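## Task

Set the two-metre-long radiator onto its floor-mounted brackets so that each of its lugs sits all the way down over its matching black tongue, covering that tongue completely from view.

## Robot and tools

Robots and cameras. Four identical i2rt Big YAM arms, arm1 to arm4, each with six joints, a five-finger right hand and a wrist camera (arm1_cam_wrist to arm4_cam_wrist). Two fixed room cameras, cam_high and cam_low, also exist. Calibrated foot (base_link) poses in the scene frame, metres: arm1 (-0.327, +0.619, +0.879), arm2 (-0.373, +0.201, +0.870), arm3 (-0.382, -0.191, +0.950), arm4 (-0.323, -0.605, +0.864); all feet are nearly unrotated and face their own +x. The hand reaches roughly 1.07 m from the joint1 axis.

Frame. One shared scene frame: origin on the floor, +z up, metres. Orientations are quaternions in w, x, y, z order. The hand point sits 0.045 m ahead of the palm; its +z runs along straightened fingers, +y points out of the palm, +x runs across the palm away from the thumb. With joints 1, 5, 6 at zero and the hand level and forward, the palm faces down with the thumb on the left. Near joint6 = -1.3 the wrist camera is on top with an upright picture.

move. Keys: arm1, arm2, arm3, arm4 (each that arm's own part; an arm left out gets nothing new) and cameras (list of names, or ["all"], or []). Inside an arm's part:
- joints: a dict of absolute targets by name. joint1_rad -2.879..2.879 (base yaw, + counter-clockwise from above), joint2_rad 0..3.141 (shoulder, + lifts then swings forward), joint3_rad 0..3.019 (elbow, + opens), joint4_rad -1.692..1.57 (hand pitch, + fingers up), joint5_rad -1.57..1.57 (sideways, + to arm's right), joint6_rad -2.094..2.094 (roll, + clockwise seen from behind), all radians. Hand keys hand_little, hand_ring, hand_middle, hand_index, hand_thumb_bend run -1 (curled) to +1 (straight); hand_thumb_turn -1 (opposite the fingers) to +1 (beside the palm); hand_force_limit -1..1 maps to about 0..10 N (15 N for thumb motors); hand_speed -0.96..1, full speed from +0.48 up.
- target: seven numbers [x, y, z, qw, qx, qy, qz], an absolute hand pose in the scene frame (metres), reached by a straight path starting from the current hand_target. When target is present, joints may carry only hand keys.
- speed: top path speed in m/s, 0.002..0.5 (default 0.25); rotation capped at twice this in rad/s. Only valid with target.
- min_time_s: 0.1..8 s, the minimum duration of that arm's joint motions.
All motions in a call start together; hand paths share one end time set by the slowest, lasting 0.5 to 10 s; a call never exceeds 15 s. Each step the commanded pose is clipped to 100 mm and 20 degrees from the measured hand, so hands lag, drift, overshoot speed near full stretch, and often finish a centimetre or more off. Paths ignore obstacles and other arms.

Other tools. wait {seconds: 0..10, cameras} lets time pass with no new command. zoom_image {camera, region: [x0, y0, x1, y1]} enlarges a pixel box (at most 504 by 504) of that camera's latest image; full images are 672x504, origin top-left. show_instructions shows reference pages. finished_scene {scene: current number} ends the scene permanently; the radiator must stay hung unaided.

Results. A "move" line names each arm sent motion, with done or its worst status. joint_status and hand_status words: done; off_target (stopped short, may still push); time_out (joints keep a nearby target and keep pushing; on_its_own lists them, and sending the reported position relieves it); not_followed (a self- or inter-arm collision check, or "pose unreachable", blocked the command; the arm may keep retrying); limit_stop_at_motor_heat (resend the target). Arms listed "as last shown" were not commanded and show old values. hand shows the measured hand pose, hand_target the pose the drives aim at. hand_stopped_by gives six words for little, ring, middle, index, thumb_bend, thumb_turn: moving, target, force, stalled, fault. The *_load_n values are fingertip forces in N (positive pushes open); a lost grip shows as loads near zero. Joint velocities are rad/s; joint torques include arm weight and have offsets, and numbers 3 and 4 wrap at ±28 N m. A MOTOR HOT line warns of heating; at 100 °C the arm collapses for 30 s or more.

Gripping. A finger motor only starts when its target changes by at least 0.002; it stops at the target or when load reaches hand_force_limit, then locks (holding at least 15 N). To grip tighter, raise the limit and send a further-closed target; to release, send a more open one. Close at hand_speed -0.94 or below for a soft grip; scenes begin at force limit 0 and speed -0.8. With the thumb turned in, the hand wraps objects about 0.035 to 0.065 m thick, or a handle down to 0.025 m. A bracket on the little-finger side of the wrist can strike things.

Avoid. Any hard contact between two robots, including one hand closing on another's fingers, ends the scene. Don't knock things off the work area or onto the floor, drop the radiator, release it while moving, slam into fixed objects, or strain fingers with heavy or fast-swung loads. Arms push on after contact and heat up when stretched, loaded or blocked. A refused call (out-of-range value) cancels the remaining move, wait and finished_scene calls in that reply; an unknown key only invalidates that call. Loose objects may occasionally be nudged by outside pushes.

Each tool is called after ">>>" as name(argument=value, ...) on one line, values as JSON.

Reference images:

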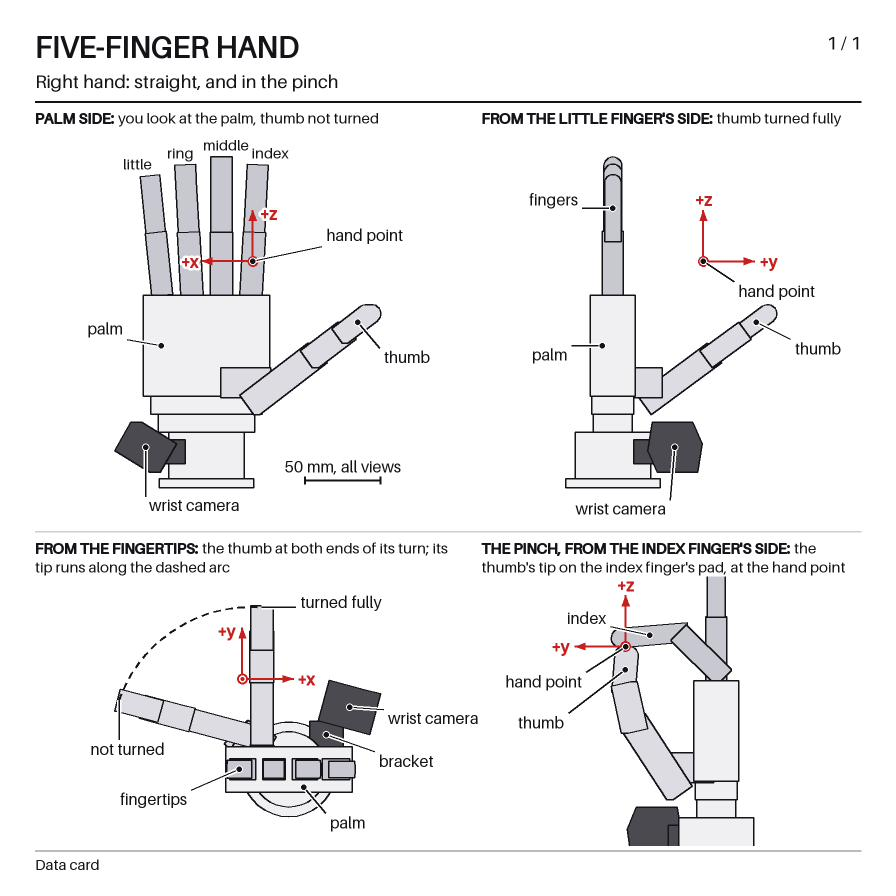

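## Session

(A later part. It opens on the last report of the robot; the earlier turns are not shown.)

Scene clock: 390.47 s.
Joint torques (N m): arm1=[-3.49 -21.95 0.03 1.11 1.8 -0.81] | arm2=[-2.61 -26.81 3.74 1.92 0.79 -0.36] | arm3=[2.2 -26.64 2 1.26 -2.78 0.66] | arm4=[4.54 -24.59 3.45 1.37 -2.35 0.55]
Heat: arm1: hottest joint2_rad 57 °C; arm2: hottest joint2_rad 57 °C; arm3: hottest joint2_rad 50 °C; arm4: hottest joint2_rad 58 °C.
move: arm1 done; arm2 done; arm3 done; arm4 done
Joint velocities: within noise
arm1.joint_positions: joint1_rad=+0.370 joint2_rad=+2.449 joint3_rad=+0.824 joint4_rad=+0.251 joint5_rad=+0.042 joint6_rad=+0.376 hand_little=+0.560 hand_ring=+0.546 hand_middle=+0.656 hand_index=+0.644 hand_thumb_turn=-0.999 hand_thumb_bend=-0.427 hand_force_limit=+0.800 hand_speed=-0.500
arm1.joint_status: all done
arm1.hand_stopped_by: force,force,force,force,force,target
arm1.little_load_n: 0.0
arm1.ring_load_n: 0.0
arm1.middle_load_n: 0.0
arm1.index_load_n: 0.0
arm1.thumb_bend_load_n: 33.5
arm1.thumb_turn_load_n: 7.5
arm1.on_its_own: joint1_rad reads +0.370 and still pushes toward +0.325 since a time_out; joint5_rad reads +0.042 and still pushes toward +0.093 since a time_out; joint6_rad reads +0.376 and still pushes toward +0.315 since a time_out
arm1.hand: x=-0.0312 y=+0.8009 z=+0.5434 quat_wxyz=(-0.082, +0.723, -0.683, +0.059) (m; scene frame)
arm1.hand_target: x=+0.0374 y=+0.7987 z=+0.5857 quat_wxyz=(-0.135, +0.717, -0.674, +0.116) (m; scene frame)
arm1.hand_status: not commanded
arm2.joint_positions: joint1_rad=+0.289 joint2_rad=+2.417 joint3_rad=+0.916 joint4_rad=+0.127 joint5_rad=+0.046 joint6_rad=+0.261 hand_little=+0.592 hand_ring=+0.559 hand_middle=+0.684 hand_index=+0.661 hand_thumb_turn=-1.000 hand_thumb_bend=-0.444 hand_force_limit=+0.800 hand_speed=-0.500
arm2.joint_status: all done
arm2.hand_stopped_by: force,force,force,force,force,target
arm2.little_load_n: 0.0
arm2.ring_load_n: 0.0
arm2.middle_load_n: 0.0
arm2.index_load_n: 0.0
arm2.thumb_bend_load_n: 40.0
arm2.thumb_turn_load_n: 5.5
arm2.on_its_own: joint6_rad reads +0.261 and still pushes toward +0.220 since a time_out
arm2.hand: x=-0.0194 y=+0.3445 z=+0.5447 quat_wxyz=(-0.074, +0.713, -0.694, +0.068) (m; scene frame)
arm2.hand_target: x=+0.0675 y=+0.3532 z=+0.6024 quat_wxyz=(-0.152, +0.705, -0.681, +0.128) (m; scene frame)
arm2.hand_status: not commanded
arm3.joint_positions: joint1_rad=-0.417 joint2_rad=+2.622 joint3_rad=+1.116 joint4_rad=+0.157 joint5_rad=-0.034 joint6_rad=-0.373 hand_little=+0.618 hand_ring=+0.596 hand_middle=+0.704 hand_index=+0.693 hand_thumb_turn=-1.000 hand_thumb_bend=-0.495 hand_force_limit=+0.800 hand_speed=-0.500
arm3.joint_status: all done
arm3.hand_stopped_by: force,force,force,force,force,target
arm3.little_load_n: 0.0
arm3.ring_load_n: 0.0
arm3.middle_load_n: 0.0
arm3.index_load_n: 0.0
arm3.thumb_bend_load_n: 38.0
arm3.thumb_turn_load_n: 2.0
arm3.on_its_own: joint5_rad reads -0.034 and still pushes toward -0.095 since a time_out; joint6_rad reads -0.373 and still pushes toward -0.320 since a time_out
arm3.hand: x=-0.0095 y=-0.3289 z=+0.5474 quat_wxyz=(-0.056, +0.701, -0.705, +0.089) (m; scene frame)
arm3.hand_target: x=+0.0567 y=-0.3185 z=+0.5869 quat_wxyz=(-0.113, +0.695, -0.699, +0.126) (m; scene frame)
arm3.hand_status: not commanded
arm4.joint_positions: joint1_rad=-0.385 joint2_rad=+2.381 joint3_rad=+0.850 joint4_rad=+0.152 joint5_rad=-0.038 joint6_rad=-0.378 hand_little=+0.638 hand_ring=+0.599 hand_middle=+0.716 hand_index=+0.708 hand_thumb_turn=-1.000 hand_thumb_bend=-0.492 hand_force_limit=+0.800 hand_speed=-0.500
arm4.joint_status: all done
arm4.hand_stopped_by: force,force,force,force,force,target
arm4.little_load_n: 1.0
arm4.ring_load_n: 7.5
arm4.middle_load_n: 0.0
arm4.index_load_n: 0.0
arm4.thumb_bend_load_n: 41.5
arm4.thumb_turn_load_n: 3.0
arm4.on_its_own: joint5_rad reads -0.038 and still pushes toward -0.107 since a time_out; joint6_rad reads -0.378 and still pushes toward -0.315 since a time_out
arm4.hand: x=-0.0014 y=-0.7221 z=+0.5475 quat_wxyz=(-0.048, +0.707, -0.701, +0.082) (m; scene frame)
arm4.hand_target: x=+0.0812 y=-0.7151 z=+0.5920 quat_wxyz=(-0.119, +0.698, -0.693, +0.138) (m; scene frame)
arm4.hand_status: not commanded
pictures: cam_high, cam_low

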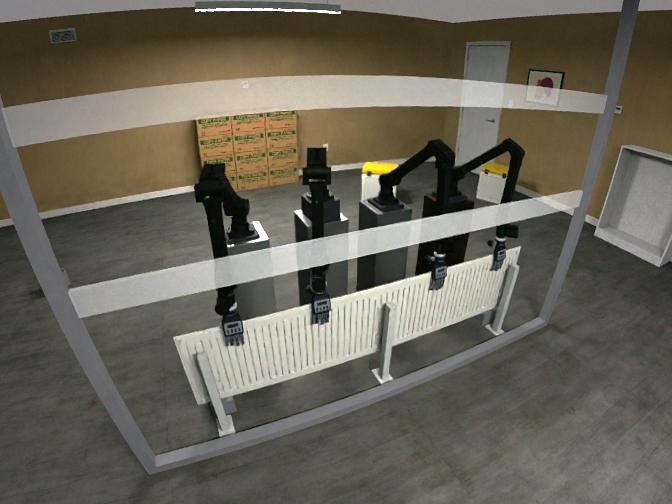

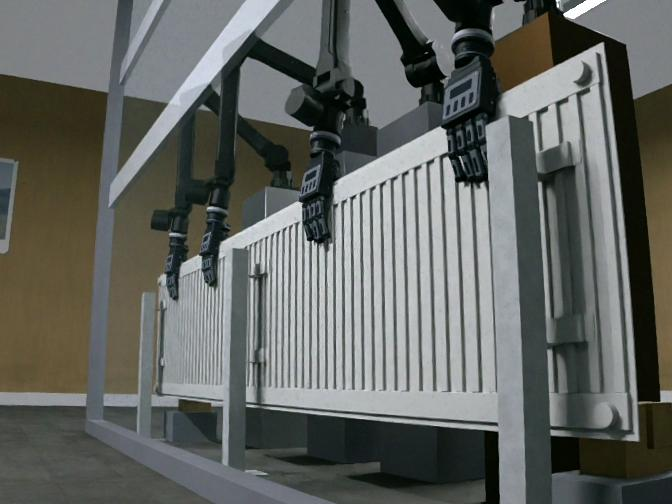

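>>> move(arm1={"joints":{"joint1_rad":0.36,"joint2_rad":2.40,"joint3_rad":0.828,"joint4_rad":0.255},"min_time_s":3}, arm2={"joints":{"joint1_rad":0.28,"joint2_rad":2.35,"joint3_rad":0.93,"joint4_rad":0.14},"min_time_s":3}, arm3={"joints":{"joint1_rad":-0.41,"joint2_rad":2.58,"joint3_rad":1.12,"joint4_rad":0.16},"min_time_s":3}, arm4={"joints":{"joint1_rad":-0.375,"joint2_rad":2.33,"joint3_rad":0.865,"joint4_rad":0.155},"min_time_s":3}, cameras=["cam_low"])

>>> zoom_image(camera="cam_low", region=[525, 115, 615, 185])

>>> zoom_image(camera="cam_low", region=[535, 290, 610, 370])

>>> zoom_image(camera="cam_low", region=[240, 240, 290, 290])

>>> zoom_image(camera="cam_low", region=[150, 280, 180, 320])

Scene clock: 394.33 s.
Joint torques (N m): arm1=[-0.91 -16.73 0.08 0.58 1.7 -0.83] | arm2=[-1.03 -21.48 2.44 1.2 0.79 -0.38] | arm3=[-0.32 -22.36 1.32 0.8 -2.46 0.68] | arm4=[2.96 -19.9 2.02 0.61 -2.01 0.53]
Heat: arm1: hottest joint2_rad 56 °C; arm2: hottest joint2_rad 56 °C; arm3: hottest joint2_rad 49 °C; arm4: hottest joint2_rad 57 °C.
move: arm1 done; arm2 done; arm3 done; arm4 done
Joint velocities: within noise
arm1.joint_positions: joint1_rad=+0.373 joint2_rad=+2.452 joint3_rad=+0.824 joint4_rad=+0.251 joint5_rad=+0.045 joint6_rad=+0.378 hand_little=+0.560 hand_ring=+0.546 hand_middle=+0.656 hand_index=+0.644 hand_thumb_turn=-0.999 hand_thumb_bend=-0.427 hand_force_limit=+0.800 hand_speed=-0.500
arm1.joint_status: all done
arm1.hand_stopped_by: force,force,force,force,force,target
arm1.little_load_n: 0.0
arm1.ring_load_n: 0.0
arm1.middle_load_n: 0.0
arm1.index_load_n: 0.0
arm1.thumb_bend_load_n: 32.0
arm1.thumb_turn_load_n: 8.0
arm1.on_its_own: joint5_rad reads +0.045 and still pushes toward +0.093 since a time_out; joint6_rad reads +0.378 and still pushes toward +0.315 since a time_out
arm1.hand: x=-0.0329 y=+0.8007 z=+0.5422 quat_wxyz=(-0.080, +0.724, -0.683, +0.059) (m; scene frame)
arm1.hand_target: x=-0.0028 y=+0.7960 z=+0.5576 quat_wxyz=(-0.096, +0.735, -0.665, +0.096) (m; scene frame)
arm1.hand_status: not commanded
arm2.joint_positions: joint1_rad=+0.289 joint2_rad=+2.420 joint3_rad=+0.916 joint4_rad=+0.127 joint5_rad=+0.044 joint6_rad=+0.261 hand_little=+0.592 hand_ring=+0.559 hand_middle=+0.684 hand_index=+0.661 hand_thumb_turn=-1.000 hand_thumb_bend=-0.444 hand_force_limit=+0.800 hand_speed=-0.500
arm2.joint_status: all done
arm2.hand_stopped_by: force,force,force,force,force,target
arm2.little_load_n: 0.0
arm2.ring_load_n: 0.0
arm2.middle_load_n: 0.0
arm2.index_load_n: 0.0
arm2.thumb_bend_load_n: 38.5
arm2.thumb_turn_load_n: 6.5
arm2.on_its_own: joint6_rad reads +0.261 and still pushes toward +0.220 since a time_out
arm2.hand: x=-0.0208 y=+0.3443 z=+0.5437 quat_wxyz=(-0.073, +0.713, -0.694, +0.067) (m; scene frame)
arm2.hand_target: x=+0.0229 y=+0.3476 z=+0.5705 quat_wxyz=(-0.109, +0.718, -0.681, +0.101) (m; scene frame)
arm2.hand_status: not commanded
arm3.joint_positions: joint1_rad=-0.420 joint2_rad=+2.626 joint3_rad=+1.116 joint4_rad=+0.157 joint5_rad=-0.041 joint6_rad=-0.376 hand_little=+0.618 hand_ring=+0.596 hand_middle=+0.704 hand_index=+0.693 hand_thumb_turn=-1.000 hand_thumb_bend=-0.495 hand_force_limit=+0.800 hand_speed=-0.500
arm3.joint_status: all done
arm3.hand_stopped_by: force,force,force,force,force,target
arm3.little_load_n: 0.0
arm3.ring_load_n: 0.0
arm3.middle_load_n: 0.0
arm3.index_load_n: 0.0
arm3.thumb_bend_load_n: 38.5
arm3.thumb_turn_load_n: 1.0
arm3.on_its_own: joint5_rad reads -0.041 and still pushes toward -0.095 since a time_out; joint6_rad reads -0.376 and still pushes toward -0.320 since a time_out
arm3.hand: x=-0.0114 y=-0.3286 z=+0.5462 quat_wxyz=(-0.058, +0.701, -0.706, +0.087) (m; scene frame)
arm3.hand_target: x=+0.0210 y=-0.3216 z=+0.5653 quat_wxyz=(-0.096, +0.685, -0.716, +0.097) (m; scene frame)
arm3.hand_status: not commanded
arm4.joint_positions: joint1_rad=-0.392 joint2_rad=+2.385 joint3_rad=+0.850 joint4_rad=+0.152 joint5_rad=-0.048 joint6_rad=-0.378 hand_little=+0.638 hand_ring=+0.599 hand_middle=+0.716 hand_index=+0.708 hand_thumb_turn=-1.000 hand_thumb_bend=-0.492 hand_force_limit=+0.800 hand_speed=-0.500
arm4.joint_status: all done
arm4.hand_stopped_by: force,force,force,force,force,target
arm4.little_load_n: 2.5
arm4.ring_load_n: 8.5
arm4.middle_load_n: 0.0
arm4.index_load_n: 0.0
arm4.thumb_bend_load_n: 39.5
arm4.thumb_turn_load_n: 3.5
arm4.on_its_own: joint5_rad reads -0.048 and still pushes toward -0.107 since a time_out; joint6_rad reads -0.378 and still pushes toward -0.315 since a time_out
arm4.hand: x=-0.0033 y=-0.7219 z=+0.5462 quat_wxyz=(-0.052, +0.705, -0.703, +0.078) (m; scene frame)
arm4.hand_target: x=+0.0368 y=-0.7141 z=+0.5664 quat_wxyz=(-0.096, +0.689, -0.712, +0.096) (m; scene frame)
arm4.hand_status: not commanded
pictures: cam_low

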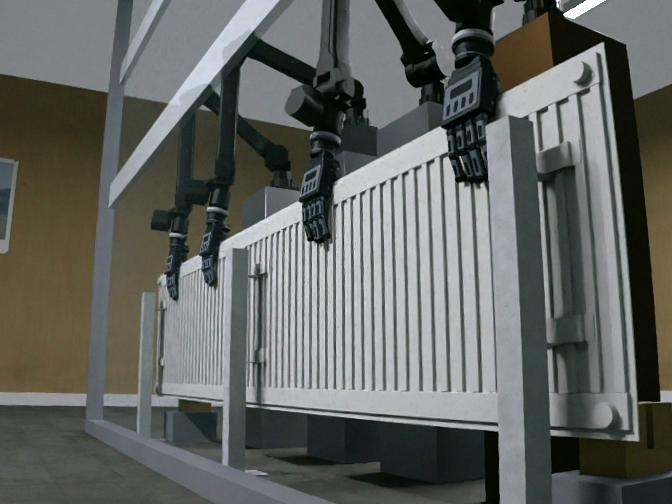

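Scaled by 5.600 from the camera's 672x504 image, which has a finer 960x720 frame.

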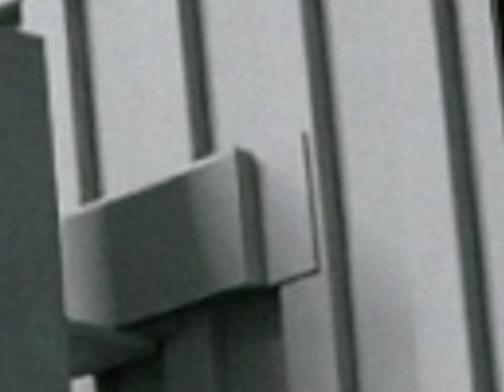

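Scaled by 6.300 from the camera's 672x504 image, which has a finer 960x720 frame.

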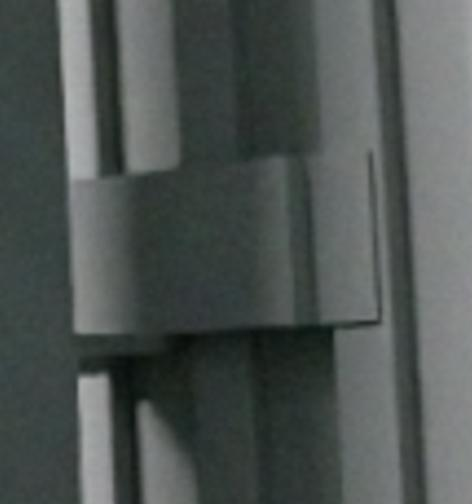

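Scaled by 10.080 from the camera's 672x504 image, which has a finer 960x720 frame.

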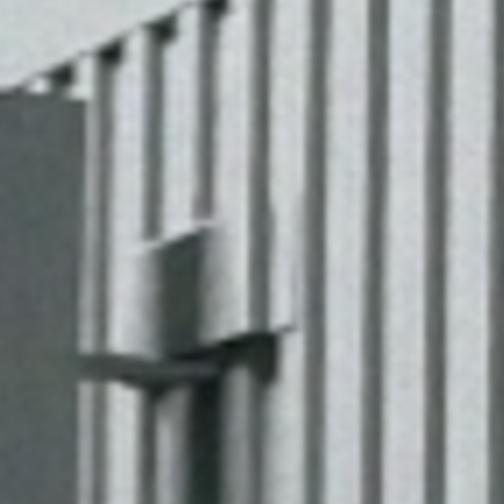

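Scaled by 12.600 from the camera's 672x504 image, which has a finer 960x720 frame.

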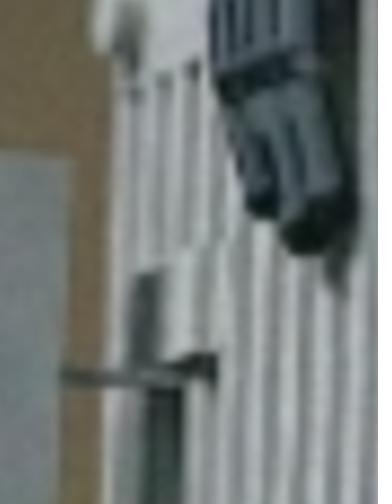

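>>> move(arm1={"joints":{"joint1_rad":0.373,"joint2_rad":2.455,"joint3_rad":0.824,"joint4_rad":0.245,"joint5_rad":0.05,"joint6_rad":0.37},"min_time_s":3}, arm2={"joints":{"joint1_rad":0.289,"joint2_rad":2.42,"joint3_rad":0.918,"joint4_rad":0.12},"min_time_s":3}, arm3={"joints":{"joint1_rad":-0.42,"joint2_rad":2.626,"joint3_rad":1.116,"joint4_rad":0.15,"joint5_rad":-0.045,"joint6_rad":-0.37},"min_time_s":3}, arm4={"joints":{"joint1_rad":-0.392,"joint2_rad":2.385,"joint3_rad":0.852,"joint4_rad":0.145,"joint5_rad":-0.055,"joint6_rad":-0.37},"min_time_s":3}, cameras=["cam_low","cam_high"])

>>> zoom_image(camera="cam_low", region=[525, 115, 615, 185])

>>> zoom_image(camera="cam_low", region=[535, 290, 610, 370])

>>> zoom_image(camera="cam_low", region=[150, 280, 180, 320])

Scene clock: 398.40 s.
Joint torques (N m): arm1=[0.21 -12.4 -0.29 0.29 0.45 -0.3] | arm2=[-0.67 -16.03 1.36 0.58 0.91 -0.36] | arm3=[-1.03 -18.49 0.95 0.54 -0.54 0.17] | arm4=[1.14 -14.92 0.98 0.09 -0.38 0.15]
Heat: arm1: hottest joint2_rad 55 °C; arm2: hottest joint2_rad 55 °C; arm3: hottest joint2_rad 48 °C; arm4: hottest joint2_rad 56 °C.
move: arm1 done; arm2 done; arm3 done; arm4 done
Joint velocities: within noise
arm1.joint_positions: joint1_rad=+0.374 joint2_rad=+2.456 joint3_rad=+0.824 joint4_rad=+0.248 joint5_rad=+0.038 joint6_rad=+0.386 hand_little=+0.561 hand_ring=+0.546 hand_middle=+0.656 hand_index=+0.644 hand_thumb_turn=-0.999 hand_thumb_bend=-0.427 hand_force_limit=+0.800 hand_speed=-0.500
arm1.joint_status: all done
arm1.hand_stopped_by: force,force,force,force,force,target
arm1.little_load_n: 4.0
arm1.ring_load_n: 0.5
arm1.middle_load_n: 0.0
arm1.index_load_n: 0.5
arm1.thumb_bend_load_n: 27.5
arm1.thumb_turn_load_n: 5.5
arm1.hand: x=-0.0356 y=+0.8017 z=+0.5414 quat_wxyz=(-0.079, +0.722, -0.685, +0.055) (m; scene frame)
arm1.hand_target: x=-0.0355 y=+0.7981 z=+0.5410 quat_wxyz=(-0.075, +0.727, -0.680, +0.060) (m; scene frame)
arm1.hand_status: not commanded
arm2.joint_positions: joint1_rad=+0.290 joint2_rad=+2.424 joint3_rad=+0.916 joint4_rad=+0.120 joint5_rad=+0.042 joint6_rad=+0.261 hand_little=+0.592 hand_ring=+0.559 hand_middle=+0.684 hand_index=+0.661 hand_thumb_turn=-1.000 hand_thumb_bend=-0.444 hand_force_limit=+0.800 hand_speed=-0.500
arm2.joint_status: all done
arm2.hand_stopped_by: force,force,force,force,force,target
arm2.little_load_n: 0.0
arm2.ring_load_n: 0.0
arm2.middle_load_n: 0.0
arm2.index_load_n: 0.0
arm2.thumb_bend_load_n: 32.5
arm2.thumb_turn_load_n: 6.0
arm2.on_its_own: joint6_rad reads +0.261 and still pushes toward +0.220 since a time_out
arm2.hand: x=-0.0245 y=+0.3439 z=+0.5424 quat_wxyz=(-0.069, +0.713, -0.694, +0.063) (m; scene frame)
arm2.hand_target: x=-0.0212 y=+0.3382 z=+0.5430 quat_wxyz=(-0.065, +0.726, -0.680, +0.075) (m; scene frame)
arm2.hand_status: not commanded
arm3.joint_positions: joint1_rad=-0.421 joint2_rad=+2.629 joint3_rad=+1.116 joint4_rad=+0.152 joint5_rad=-0.034 joint6_rad=-0.381 hand_little=+0.618 hand_ring=+0.596 hand_middle=+0.704 hand_index=+0.693 hand_thumb_turn=-1.000 hand_thumb_bend=-0.496 hand_force_limit=+0.800 hand_speed=-0.500
arm3.joint_status: all done
arm3.hand_stopped_by: force,force,force,force,force,target
arm3.little_load_n: 5.5
arm3.ring_load_n: 0.0
arm3.middle_load_n: 0.0
arm3.index_load_n: 0.0
arm3.thumb_bend_load_n: 32.5
arm3.thumb_turn_load_n: 3.0
arm3.hand: x=-0.0149 y=-0.3295 z=+0.5450 quat_wxyz=(-0.053, +0.702, -0.705, +0.085) (m; scene frame)
arm3.hand_target: x=-0.0127 y=-0.3266 z=+0.5464 quat_wxyz=(-0.059, +0.699, -0.708, +0.082) (m; scene frame)
arm3.hand_status: not commanded
arm4.joint_positions: joint1_rad=-0.393 joint2_rad=+2.389 joint3_rad=+0.848 joint4_rad=+0.152 joint5_rad=-0.044 joint6_rad=-0.393 hand_little=+0.638 hand_ring=+0.599 hand_middle=+0.716 hand_index=+0.708 hand_thumb_turn=-1.000 hand_thumb_bend=-0.492 hand_force_limit=+0.800 hand_speed=-0.500
arm4.joint_status: all done
arm4.hand_stopped_by: force,force,force,force,force,target
arm4.little_load_n: 1.5
arm4.ring_load_n: 10.0
arm4.middle_load_n: 0.0
arm4.index_load_n: 2.0
arm4.thumb_bend_load_n: 38.0
arm4.thumb_turn_load_n: 4.0
arm4.hand: x=-0.0072 y=-0.7228 z=+0.5449 quat_wxyz=(-0.048, +0.709, -0.699, +0.077) (m; scene frame)
arm4.hand_target: x=-0.0034 y=-0.7200 z=+0.5464 quat_wxyz=(-0.054, +0.702, -0.706, +0.074) (m; scene frame)
arm4.hand_status: not commanded
pictures: cam_high, cam_low

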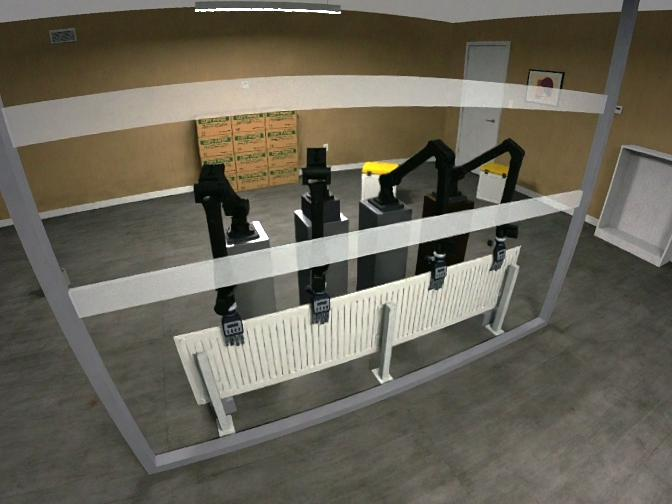

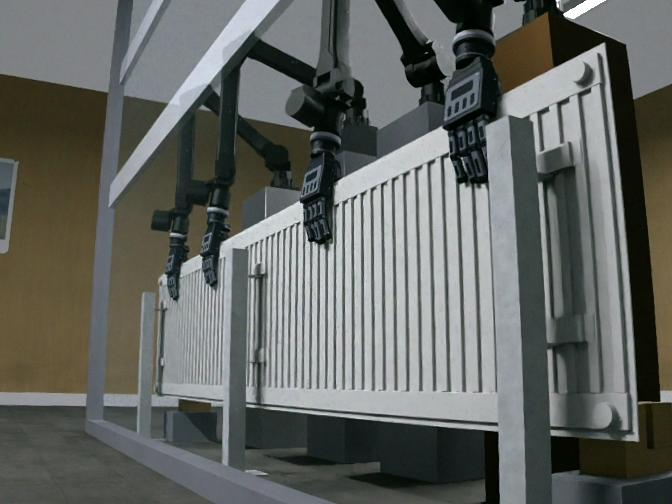

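Scaled by 5.600 from the camera's 672x504 image, which has a finer 960x720 frame.

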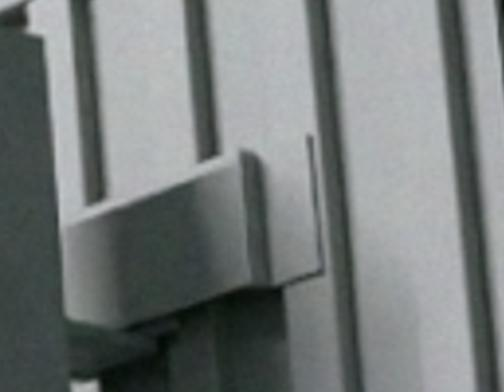

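Scaled by 6.300 from the camera's 672x504 image, which has a finer 960x720 frame.

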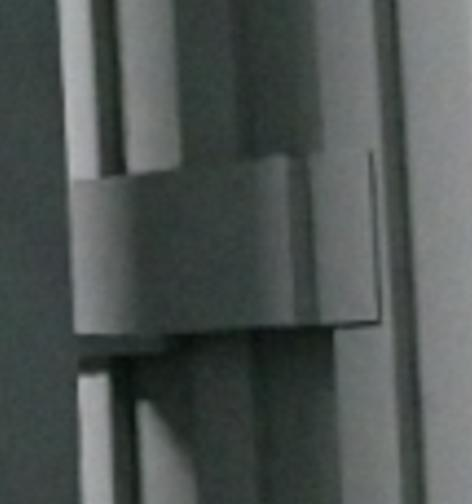

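Scaled by 12.600 from the camera's 672x504 image, which has a finer 960x720 frame.

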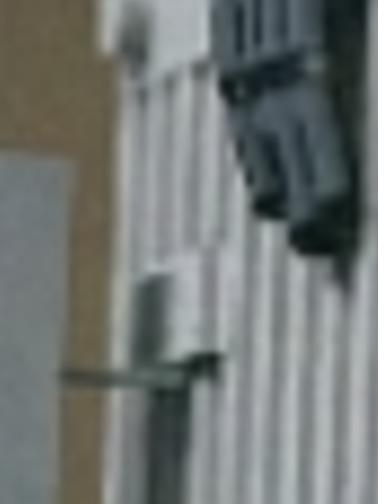

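>>> move(arm1={"joints":{"hand_thumb_bend":-0.2,"hand_little":1,"hand_ring":1,"hand_middle":1,"hand_index":1}}, arm2={"joints":{"hand_thumb_bend":-0.2,"hand_little":1,"hand_ring":1,"hand_middle":1,"hand_index":1}}, arm3={"joints":{"hand_thumb_bend":-0.2,"hand_little":1,"hand_ring":1,"hand_middle":1,"hand_index":1}}, arm4={"joints":{"hand_thumb_bend":-0.2,"hand_little":1,"hand_ring":1,"hand_middle":1,"hand_index":1}}, cameras=["all"])

>>> zoom_image(camera="cam_low", region=[525, 115, 615, 185])

>>> zoom_image(camera="cam_low", region=[240, 240, 290, 290])

>>> zoom_image(camera="cam_low", region=[150, 280, 180, 320])

Scene clock: 399.93 s.
Joint torques (N m): arm1=[0.26 -12.75 -0.38 0.43 0.12 -0.25] | arm2=[-0.67 -15.62 0.91 0.65 0.48 -0.17] | arm3=[-1.03 -18.61 0.94 0.68 -0.18 0.14] | arm4=[1.44 -15.62 0.76 0.54 -0.11 -0.03]
Heat: arm1: hottest joint2_rad 55 °C; arm2: hottest joint2_rad 55 °C; arm3: hottest joint2_rad 48 °C; arm4: hottest joint2_rad 55 °C.
move: arm1 done; arm2 done; arm3 done; arm4 done
Joint velocities: within noise
arm1.joint_positions: joint1_rad=+0.374 joint2_rad=+2.457 joint3_rad=+0.825 joint4_rad=+0.246 joint5_rad=+0.048 joint6_rad=+0.381 hand_little=+1.000 hand_ring=+1.000 hand_middle=+1.000 hand_index=+1.000 hand_thumb_turn=-1.000 hand_thumb_bend=-0.200 hand_force_limit=+0.800 hand_speed=-0.500
arm1.joint_status: all done
arm1.hand_stopped_by: target,target,target,target,target,target
arm1.little_load_n: 0.0
arm1.ring_load_n: 0.0
arm1.middle_load_n: 0.0
arm1.index_load_n: 0.0
arm1.thumb_bend_load_n: 0.0
arm1.thumb_turn_load_n: 0.0
arm1.hand: x=-0.0353 y=+0.7995 z=+0.5406 quat_wxyz=(-0.076, +0.723, -0.684, +0.059) (m; scene frame)
arm1.hand_target: x=-0.0352 y=+0.7983 z=+0.5411 quat_wxyz=(-0.075, +0.727, -0.680, +0.060) (m; scene frame)
arm1.hand_status: not commanded
arm2.joint_positions: joint1_rad=+0.292 joint2_rad=+2.419 joint3_rad=+0.922 joint4_rad=+0.118 joint5_rad=+0.053 joint6_rad=+0.242 hand_little=+1.000 hand_ring=+1.000 hand_middle=+1.000 hand_index=+1.000 hand_thumb_turn=-1.000 hand_thumb_bend=-0.200 hand_force_limit=+0.800 hand_speed=-0.500
arm2.joint_status: all done
arm2.hand_stopped_by: target,target,target,target,target,target
arm2.little_load_n: 0.0
arm2.ring_load_n: 0.0
arm2.middle_load_n: 0.0
arm2.index_load_n: 0.0
arm2.thumb_bend_load_n: -0.5
arm2.thumb_turn_load_n: 1.0
arm2.hand: x=-0.0191 y=+0.3433 z=+0.5438 quat_wxyz=(-0.070, +0.720, -0.687, +0.071) (m; scene frame)
arm2.hand_target: x=-0.0211 y=+0.3382 z=+0.5431 quat_wxyz=(-0.065, +0.726, -0.680, +0.075) (m; scene frame)
arm2.hand_status: not commanded
arm3.joint_positions: joint1_rad=-0.421 joint2_rad=+2.630 joint3_rad=+1.116 joint4_rad=+0.149 joint5_rad=-0.042 joint6_rad=-0.379 hand_little=+1.000 hand_ring=+1.000 hand_middle=+1.000 hand_index=+1.000 hand_thumb_turn=-1.000 hand_thumb_bend=-0.200 hand_force_limit=+0.800 hand_speed=-0.500
arm3.joint_status: all done
arm3.hand_stopped_by: target,target,target,target,target,target
arm3.little_load_n: 0.0
arm3.ring_load_n: 0.0
arm3.middle_load_n: 0.0
arm3.index_load_n: 0.0
arm3.thumb_bend_load_n: 0.0
arm3.thumb_turn_load_n: 0.0
arm3.hand: x=-0.0153 y=-0.3273 z=+0.5449 quat_wxyz=(-0.056, +0.702, -0.706, +0.081) (m; scene frame)
arm3.hand_target: x=-0.0125 y=-0.3266 z=+0.5464 quat_wxyz=(-0.059, +0.699, -0.708, +0.082) (m; scene frame)
arm3.hand_status: not commanded
arm4.joint_positions: joint1_rad=-0.394 joint2_rad=+2.390 joint3_rad=+0.848 joint4_rad=+0.146 joint5_rad=-0.053 joint6_rad=-0.380 hand_little=+1.000 hand_ring=+1.000 hand_middle=+1.000 hand_index=+1.000 hand_thumb_turn=-1.000 hand_thumb_bend=-0.200 hand_force_limit=+0.800 hand_speed=-0.500
arm4.joint_status: all done
arm4.hand_stopped_by: target,target,target,target,target,target
arm4.little_load_n: -0.5
arm4.ring_load_n: 0.0
arm4.middle_load_n: 0.0
arm4.index_load_n: 0.0
arm4.thumb_bend_load_n: 0.0
arm4.thumb_turn_load_n: 0.0
arm4.hand: x=-0.0084 y=-0.7200 z=+0.5447 quat_wxyz=(-0.051, +0.705, -0.704, +0.071) (m; scene frame)
arm4.hand_target: x=-0.0034 y=-0.7200 z=+0.5465 quat_wxyz=(-0.054, +0.702, -0.706, +0.074) (m; scene frame)
arm4.hand_status: not commanded
pictures: arm1_cam_wrist, arm2_cam_wrist, arm3_cam_wrist, arm4_cam_wrist, cam_high, cam_low

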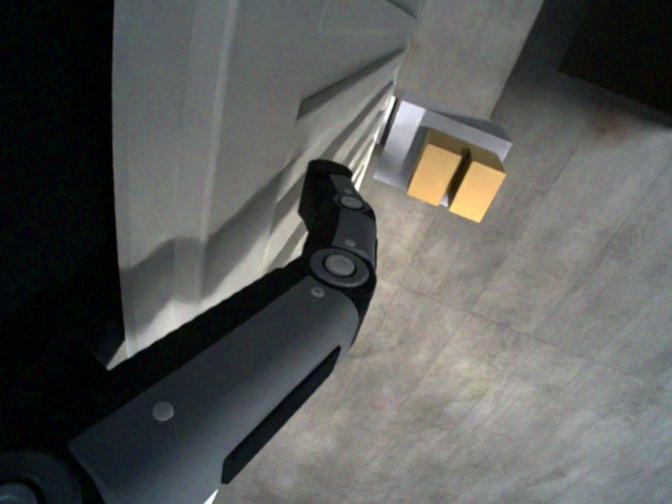

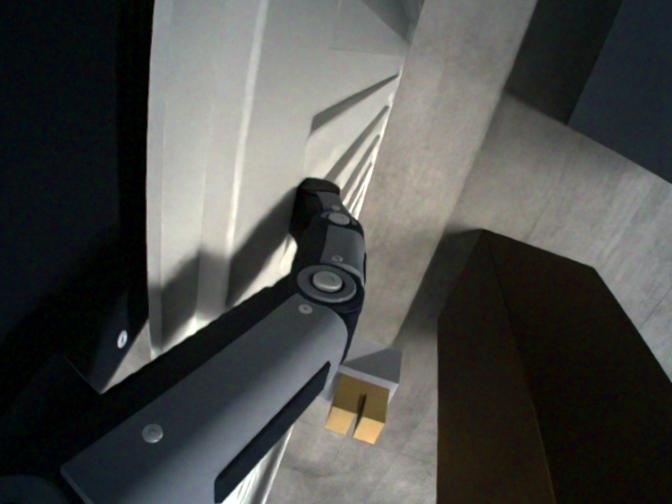

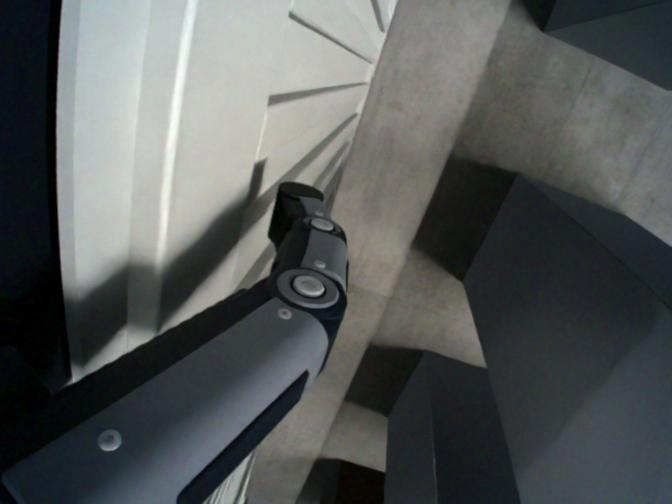

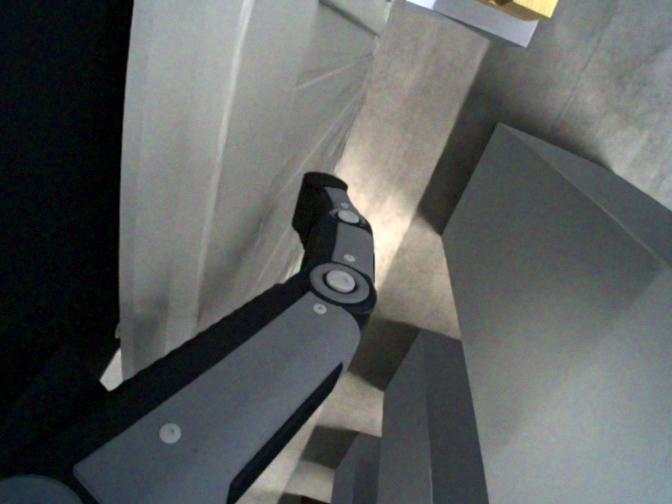

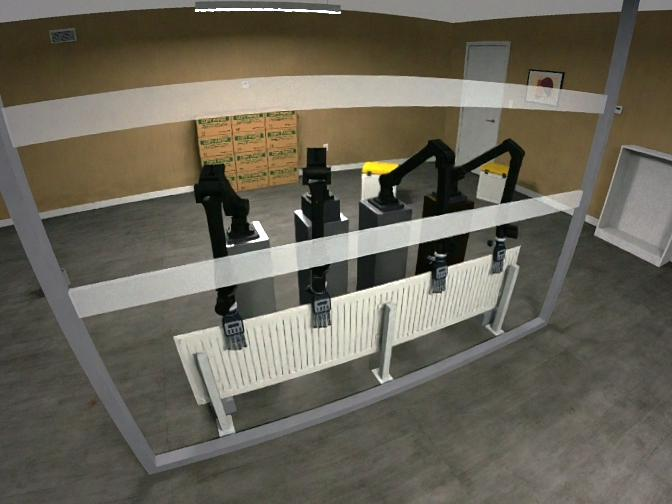

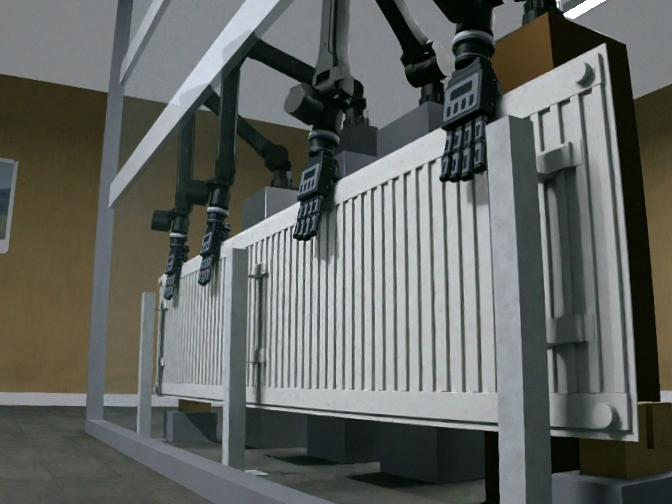

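Scaled by 5.600 from the camera's 672x504 image, which has a finer 960x720 frame.

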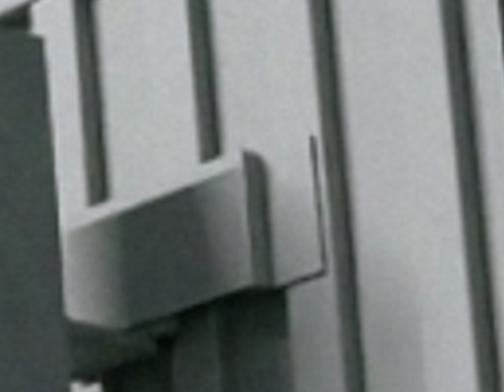

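Scaled by 10.080 from the camera's 672x504 image, which has a finer 960x720 frame.

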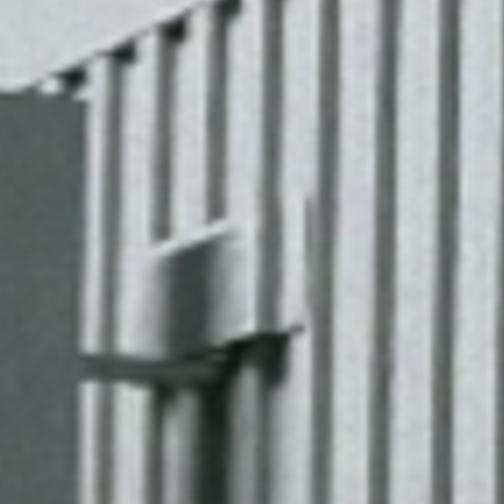

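Scaled by 12.600 from the camera's 672x504 image, which has a finer 960x720 frame.

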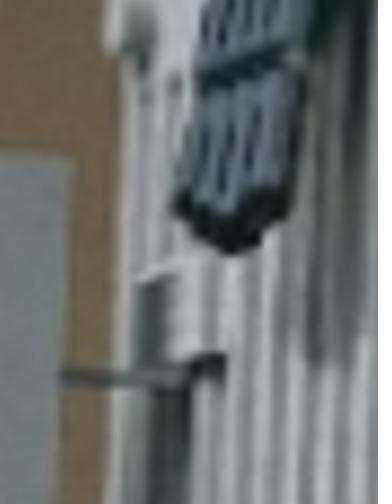

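>>> move(arm1={"joints":{"hand_thumb_bend":1}}, arm2={"joints":{"hand_thumb_bend":1}}, arm3={"joints":{"hand_thumb_bend":1}}, arm4={"joints":{"hand_thumb_bend":1}})

>>> move(arm1={"target":[-0.025,0.7985,0.60,-0.075,0.727,-0.680,0.060],"speed":0.06}, arm2={"target":[-0.008,0.340,0.60,-0.065,0.726,-0.680,0.075],"speed":0.06}, arm3={"target":[-0.003,-0.3266,0.60,-0.059,0.699,-0.708,0.082],"speed":0.06}, arm4={"target":[0.006,-0.7200,0.60,-0.054,0.702,-0.706,0.074],"speed":0.06}, cameras=["all"])

Scene clock: 402.93 s.
Joint torques (N m): arm1=[0.32 -12.75 -0.35 0.42 0.11 -0.23] | arm2=[-0.56 -15.56 0.87 0.65 0.19 -0.08] | arm3=[-1.08 -18.61 0.95 0.68 -0.16 0.14] | arm4=[1.49 -15.38 0.87 0.55 -0.06 -0.03]
Heat: arm1: hottest joint2_rad 54 °C; arm2: hottest joint2_rad 54 °C; arm3: hottest joint2_rad 48 °C; arm4: hottest joint2_rad 55 °C.
move: arm1 done; arm2 done; arm3 done; arm4 done
Joint velocities: within noise
arm1.joint_positions: joint1_rad=+0.374 joint2_rad=+2.457 joint3_rad=+0.825 joint4_rad=+0.246 joint5_rad=+0.048 joint6_rad=+0.380 hand_little=+1.000 hand_ring=+1.000 hand_middle=+1.000 hand_index=+1.000 hand_thumb_turn=-1.000 hand_thumb_bend=+1.000 hand_force_limit=+0.800 hand_speed=-0.500
arm1.joint_status: all done
arm1.hand_stopped_by: target,target,target,target,target,target
arm1.little_load_n: 0.0
arm1.ring_load_n: 0.0
arm1.middle_load_n: 0.0
arm1.index_load_n: 0.0
arm1.thumb_bend_load_n: 0.0
arm1.thumb_turn_load_n: 0.0
arm1.hand: x=-0.0353 y=+0.7994 z=+0.5406 quat_wxyz=(-0.076, +0.723, -0.684, +0.059) (m; scene frame)
arm1.hand_target: x=-0.0351 y=+0.7982 z=+0.5411 quat_wxyz=(-0.075, +0.727, -0.680, +0.061) (m; scene frame)
arm1.hand_status: not commanded
arm2.joint_positions: joint1_rad=+0.292 joint2_rad=+2.419 joint3_rad=+0.922 joint4_rad=+0.118 joint5_rad=+0.060 joint6_rad=+0.233 hand_little=+1.000 hand_ring=+1.000 hand_middle=+1.000 hand_index=+1.000 hand_thumb_turn=-1.000 hand_thumb_bend=+1.000 hand_force_limit=+0.800 hand_speed=-0.500
arm2.joint_status: all done
arm2.hand_stopped_by: target,target,target,target,target,target
arm2.little_load_n: 0.0
arm2.ring_load_n: -0.5
arm2.middle_load_n: 0.0
arm2.index_load_n: 0.0
arm2.thumb_bend_load_n: 0.0
arm2.thumb_turn_load_n: 0.0
arm2.hand: x=-0.0191 y=+0.3412 z=+0.5435 quat_wxyz=(-0.067, +0.723, -0.684, +0.074) (m; scene frame)
arm2.hand_target: x=-0.0211 y=+0.3382 z=+0.5430 quat_wxyz=(-0.065, +0.726, -0.680, +0.075) (m; scene frame)
arm2.hand_status: not commanded
arm3.joint_positions: joint1_rad=-0.421 joint2_rad=+2.630 joint3_rad=+1.116 joint4_rad=+0.149 joint5_rad=-0.042 joint6_rad=-0.379 hand_little=+1.000 hand_ring=+1.000 hand_middle=+1.000 hand_index=+1.000 hand_thumb_turn=-1.000 hand_thumb_bend=+1.000 hand_force_limit=+0.800 hand_speed=-0.500
arm3.joint_status: all done
arm3.hand_stopped_by: target,target,target,target,target,target
arm3.little_load_n: 0.0
arm3.ring_load_n: 0.0
arm3.middle_load_n: 0.0
arm3.index_load_n: 0.0
arm3.thumb_bend_load_n: 0.0
arm3.thumb_turn_load_n: 0.0
arm3.hand: x=-0.0153 y=-0.3273 z=+0.5449 quat_wxyz=(-0.056, +0.702, -0.706, +0.081) (m; scene frame)
arm3.hand_target: x=-0.0126 y=-0.3267 z=+0.5464 quat_wxyz=(-0.059, +0.699, -0.708, +0.083) (m; scene frame)
arm3.hand_status: not commanded
arm4.joint_positions: joint1_rad=-0.394 joint2_rad=+2.390 joint3_rad=+0.848 joint4_rad=+0.146 joint5_rad=-0.053 joint6_rad=-0.380 hand_little=+1.000 hand_ring=+1.000 hand_middle=+1.000 hand_index=+1.000 hand_thumb_turn=-1.000 hand_thumb_bend=+1.000 hand_force_limit=+0.800 hand_speed=-0.500
arm4.joint_status: all done
arm4.hand_stopped_by: target,target,target,target,target,target
arm4.little_load_n: 0.0
arm4.ring_load_n: 0.0
arm4.middle_load_n: 0.0
arm4.index_load_n: 0.0
arm4.thumb_bend_load_n: 0.0
arm4.thumb_turn_load_n: 0.0
arm4.hand: x=-0.0084 y=-0.7200 z=+0.5447 quat_wxyz=(-0.051, +0.705, -0.704, +0.071) (m; scene frame)
arm4.hand_target: x=-0.0034 y=-0.7200 z=+0.5465 quat_wxyz=(-0.054, +0.702, -0.706, +0.074) (m; scene frame)
arm4.hand_status: not commanded
pictures: none

Scene clock: 404.63 s.
Joint torques (N m): arm1=[-0.91 -13.74 0.16 0.1 0.01 -0.23] | arm2=[-1.03 -15.68 1.84 0.17 0.17 -0.07] | arm3=[-0.44 -19.96 0.75 0.29 -0.14 0.14] | arm4=[1.9 -15.68 1.06 0.24 -0.03 0.07]
Heat: arm1: hottest joint2_rad 54 °C; arm2: hottest joint2_rad 54 °C; arm3: hottest joint2_rad 48 °C; arm4: hottest joint2_rad 54 °C.
move: arm1 done; arm2 done; arm3 done; arm4 done
Joint velocities: within noise
arm1.joint_positions: joint1_rad=+0.374 joint2_rad=+2.290 joint3_rad=+0.775 joint4_rad=+0.123 joint5_rad=+0.048 joint6_rad=+0.367 hand_little=+1.000 hand_ring=+1.000 hand_middle=+1.000 hand_index=+1.000 hand_thumb_turn=-1.000 hand_thumb_bend=+1.000 hand_force_limit=+0.800 hand_speed=-0.500
arm1.joint_status: not commanded
arm1.hand_stopped_by: target,target,target,target,target,target
arm1.little_load_n: 0.0
arm1.ring_load_n: 0.0
arm1.middle_load_n: 0.0
arm1.index_load_n: 0.0
arm1.thumb_bend_load_n: 0.0
arm1.thumb_turn_load_n: 0.0
arm1.hand: x=-0.0294 y=+0.8019 z=+0.5937 quat_wxyz=(-0.072, +0.728, -0.679, +0.058) (m; scene frame)
arm1.hand_target: x=-0.0252 y=+0.7985 z=+0.5998 quat_wxyz=(-0.075, +0.727, -0.680, +0.060) (m; scene frame)
arm1.hand_status: done (0.008 m and 0.4 deg from the pose sent, 0.060 m and 0.6 deg at the start)
arm2.joint_positions: joint1_rad=+0.292 joint2_rad=+2.263 joint3_rad=+0.893 joint4_rad=+0.001 joint5_rad=+0.060 joint6_rad=+0.228 hand_little=+1.000 hand_ring=+1.000 hand_middle=+1.000 hand_index=+1.000 hand_thumb_turn=-1.000 hand_thumb_bend=+1.000 hand_force_limit=+0.800 hand_speed=-0.500
arm2.joint_status: not commanded
arm2.hand_stopped_by: target,target,target,target,target,target
arm2.little_load_n: 0.0
arm2.ring_load_n: 0.0
arm2.middle_load_n: 0.0
arm2.index_load_n: 0.0
arm2.thumb_bend_load_n: 0.0
arm2.thumb_turn_load_n: 0.0
arm2.hand: x=-0.0037 y=+0.3455 z=+0.5990 quat_wxyz=(-0.072, +0.724, -0.682, +0.077) (m; scene frame)
arm2.hand_target: x=-0.0080 y=+0.3401 z=+0.5999 quat_wxyz=(-0.065, +0.726, -0.680, +0.075) (m; scene frame)
arm2.hand_status: done (0.007 m and 0.9 deg from the pose sent, 0.058 m and 0.6 deg at the start)
arm3.joint_positions: joint1_rad=-0.421 joint2_rad=+2.503 joint3_rad=+1.062 joint4_rad=+0.078 joint5_rad=-0.042 joint6_rad=-0.371 hand_little=+1.000 hand_ring=+1.000 hand_middle=+1.000 hand_index=+1.000 hand_thumb_turn=-1.000 hand_thumb_bend=+1.000 hand_force_limit=+0.800 hand_speed=-0.500
arm3.joint_status: not commanded
arm3.hand_stopped_by: target,target,target,target,target,target
arm3.little_load_n: 0.0
arm3.ring_load_n: 0.0
arm3.middle_load_n: 0.0
arm3.index_load_n: 0.0
arm3.thumb_bend_load_n: 0.0
arm3.thumb_turn_load_n: 0.0
arm3.hand: x=-0.0059 y=-0.3305 z=+0.5924 quat_wxyz=(-0.057, +0.699, -0.708, +0.082) (m; scene frame)
arm3.hand_target: x=-0.0032 y=-0.3266 z=+0.5998 quat_wxyz=(-0.059, +0.699, -0.708, +0.082) (m; scene frame)
arm3.hand_status: done (0.009 m and 0.3 deg from the pose sent, 0.057 m and 0.5 deg at the start)
arm4.joint_positions: joint1_rad=-0.394 joint2_rad=+2.231 joint3_rad=+0.820 joint4_rad=+0.030 joint5_rad=-0.053 joint6_rad=-0.379 hand_little=+1.000 hand_ring=+1.000 hand_middle=+1.000 hand_index=+1.000 hand_thumb_turn=-1.000 hand_thumb_bend=+1.000 hand_force_limit=+0.800 hand_speed=-0.500
arm4.joint_status: not commanded
arm4.hand_stopped_by: target,target,target,target,target,target
arm4.little_load_n: 0.0
arm4.ring_load_n: 0.0
arm4.middle_load_n: 0.0
arm4.index_load_n: 0.0
arm4.thumb_bend_load_n: 0.0
arm4.thumb_turn_load_n: 0.0
arm4.hand: x=+0.0079 y=-0.7256 z=+0.5978 quat_wxyz=(-0.054, +0.704, -0.704, +0.078) (m; scene frame)
arm4.hand_target: x=+0.0060 y=-0.7201 z=+0.5999 quat_wxyz=(-0.054, +0.702, -0.706, +0.074) (m; scene frame)
arm4.hand_status: done (0.006 m and 0.6 deg from the pose sent, 0.057 m and 0.6 deg at the start)
pictures: arm1_cam_wrist, arm2_cam_wrist, arm3_cam_wrist, arm4_cam_wrist, cam_high, cam_low

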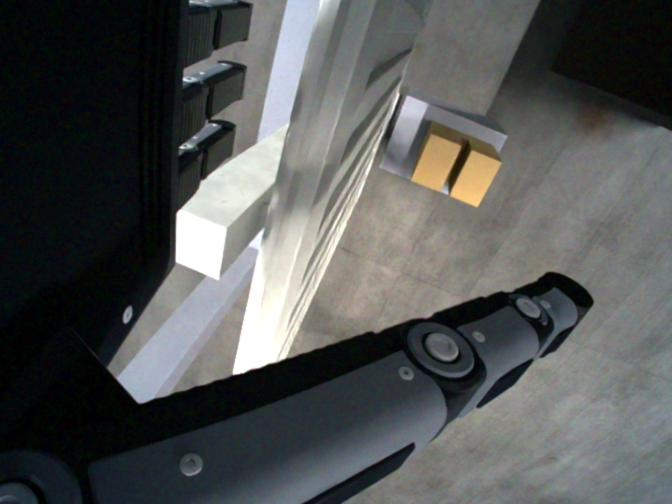

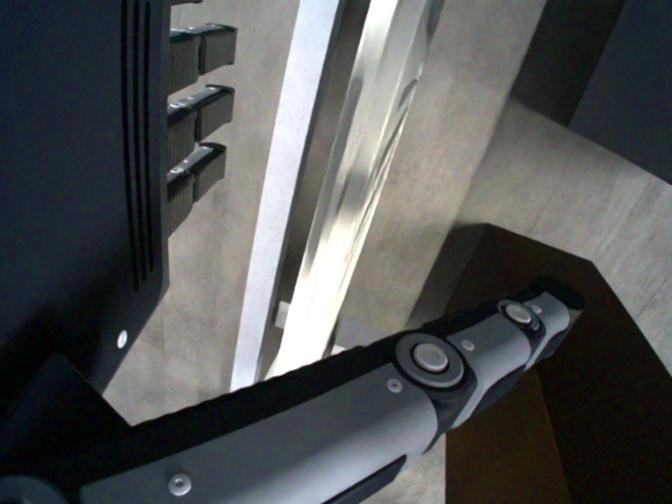

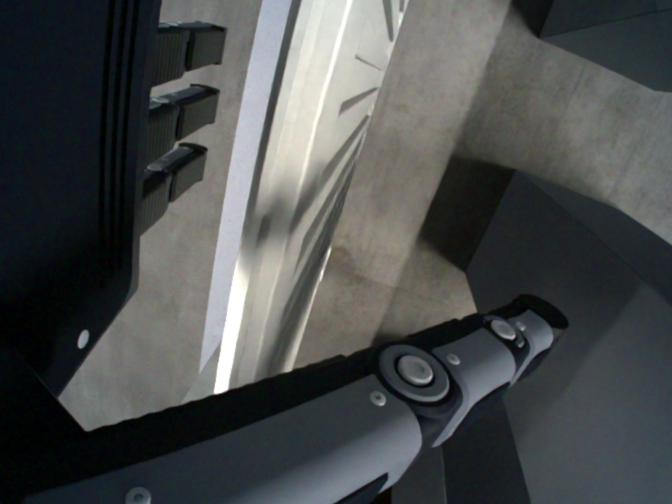

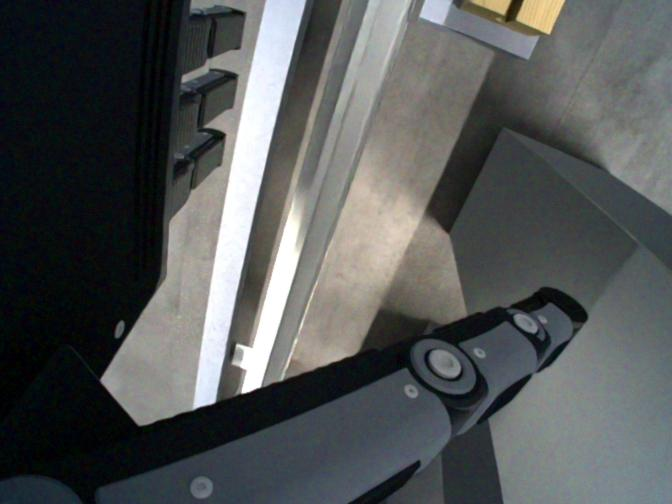

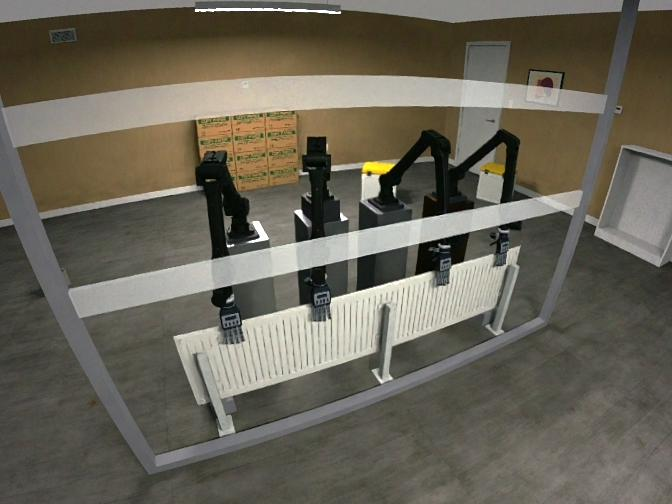

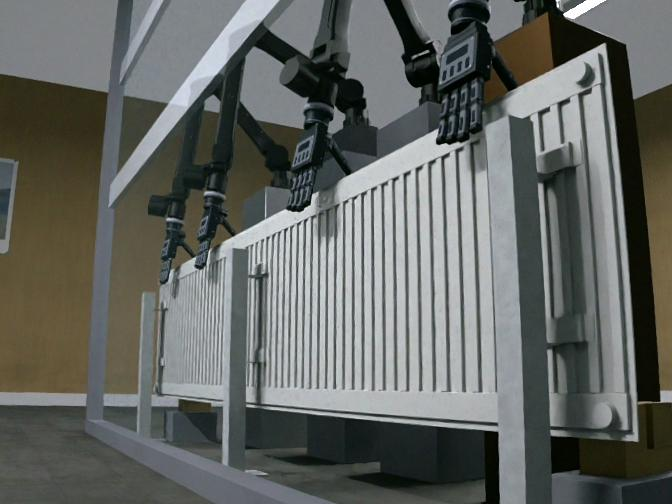

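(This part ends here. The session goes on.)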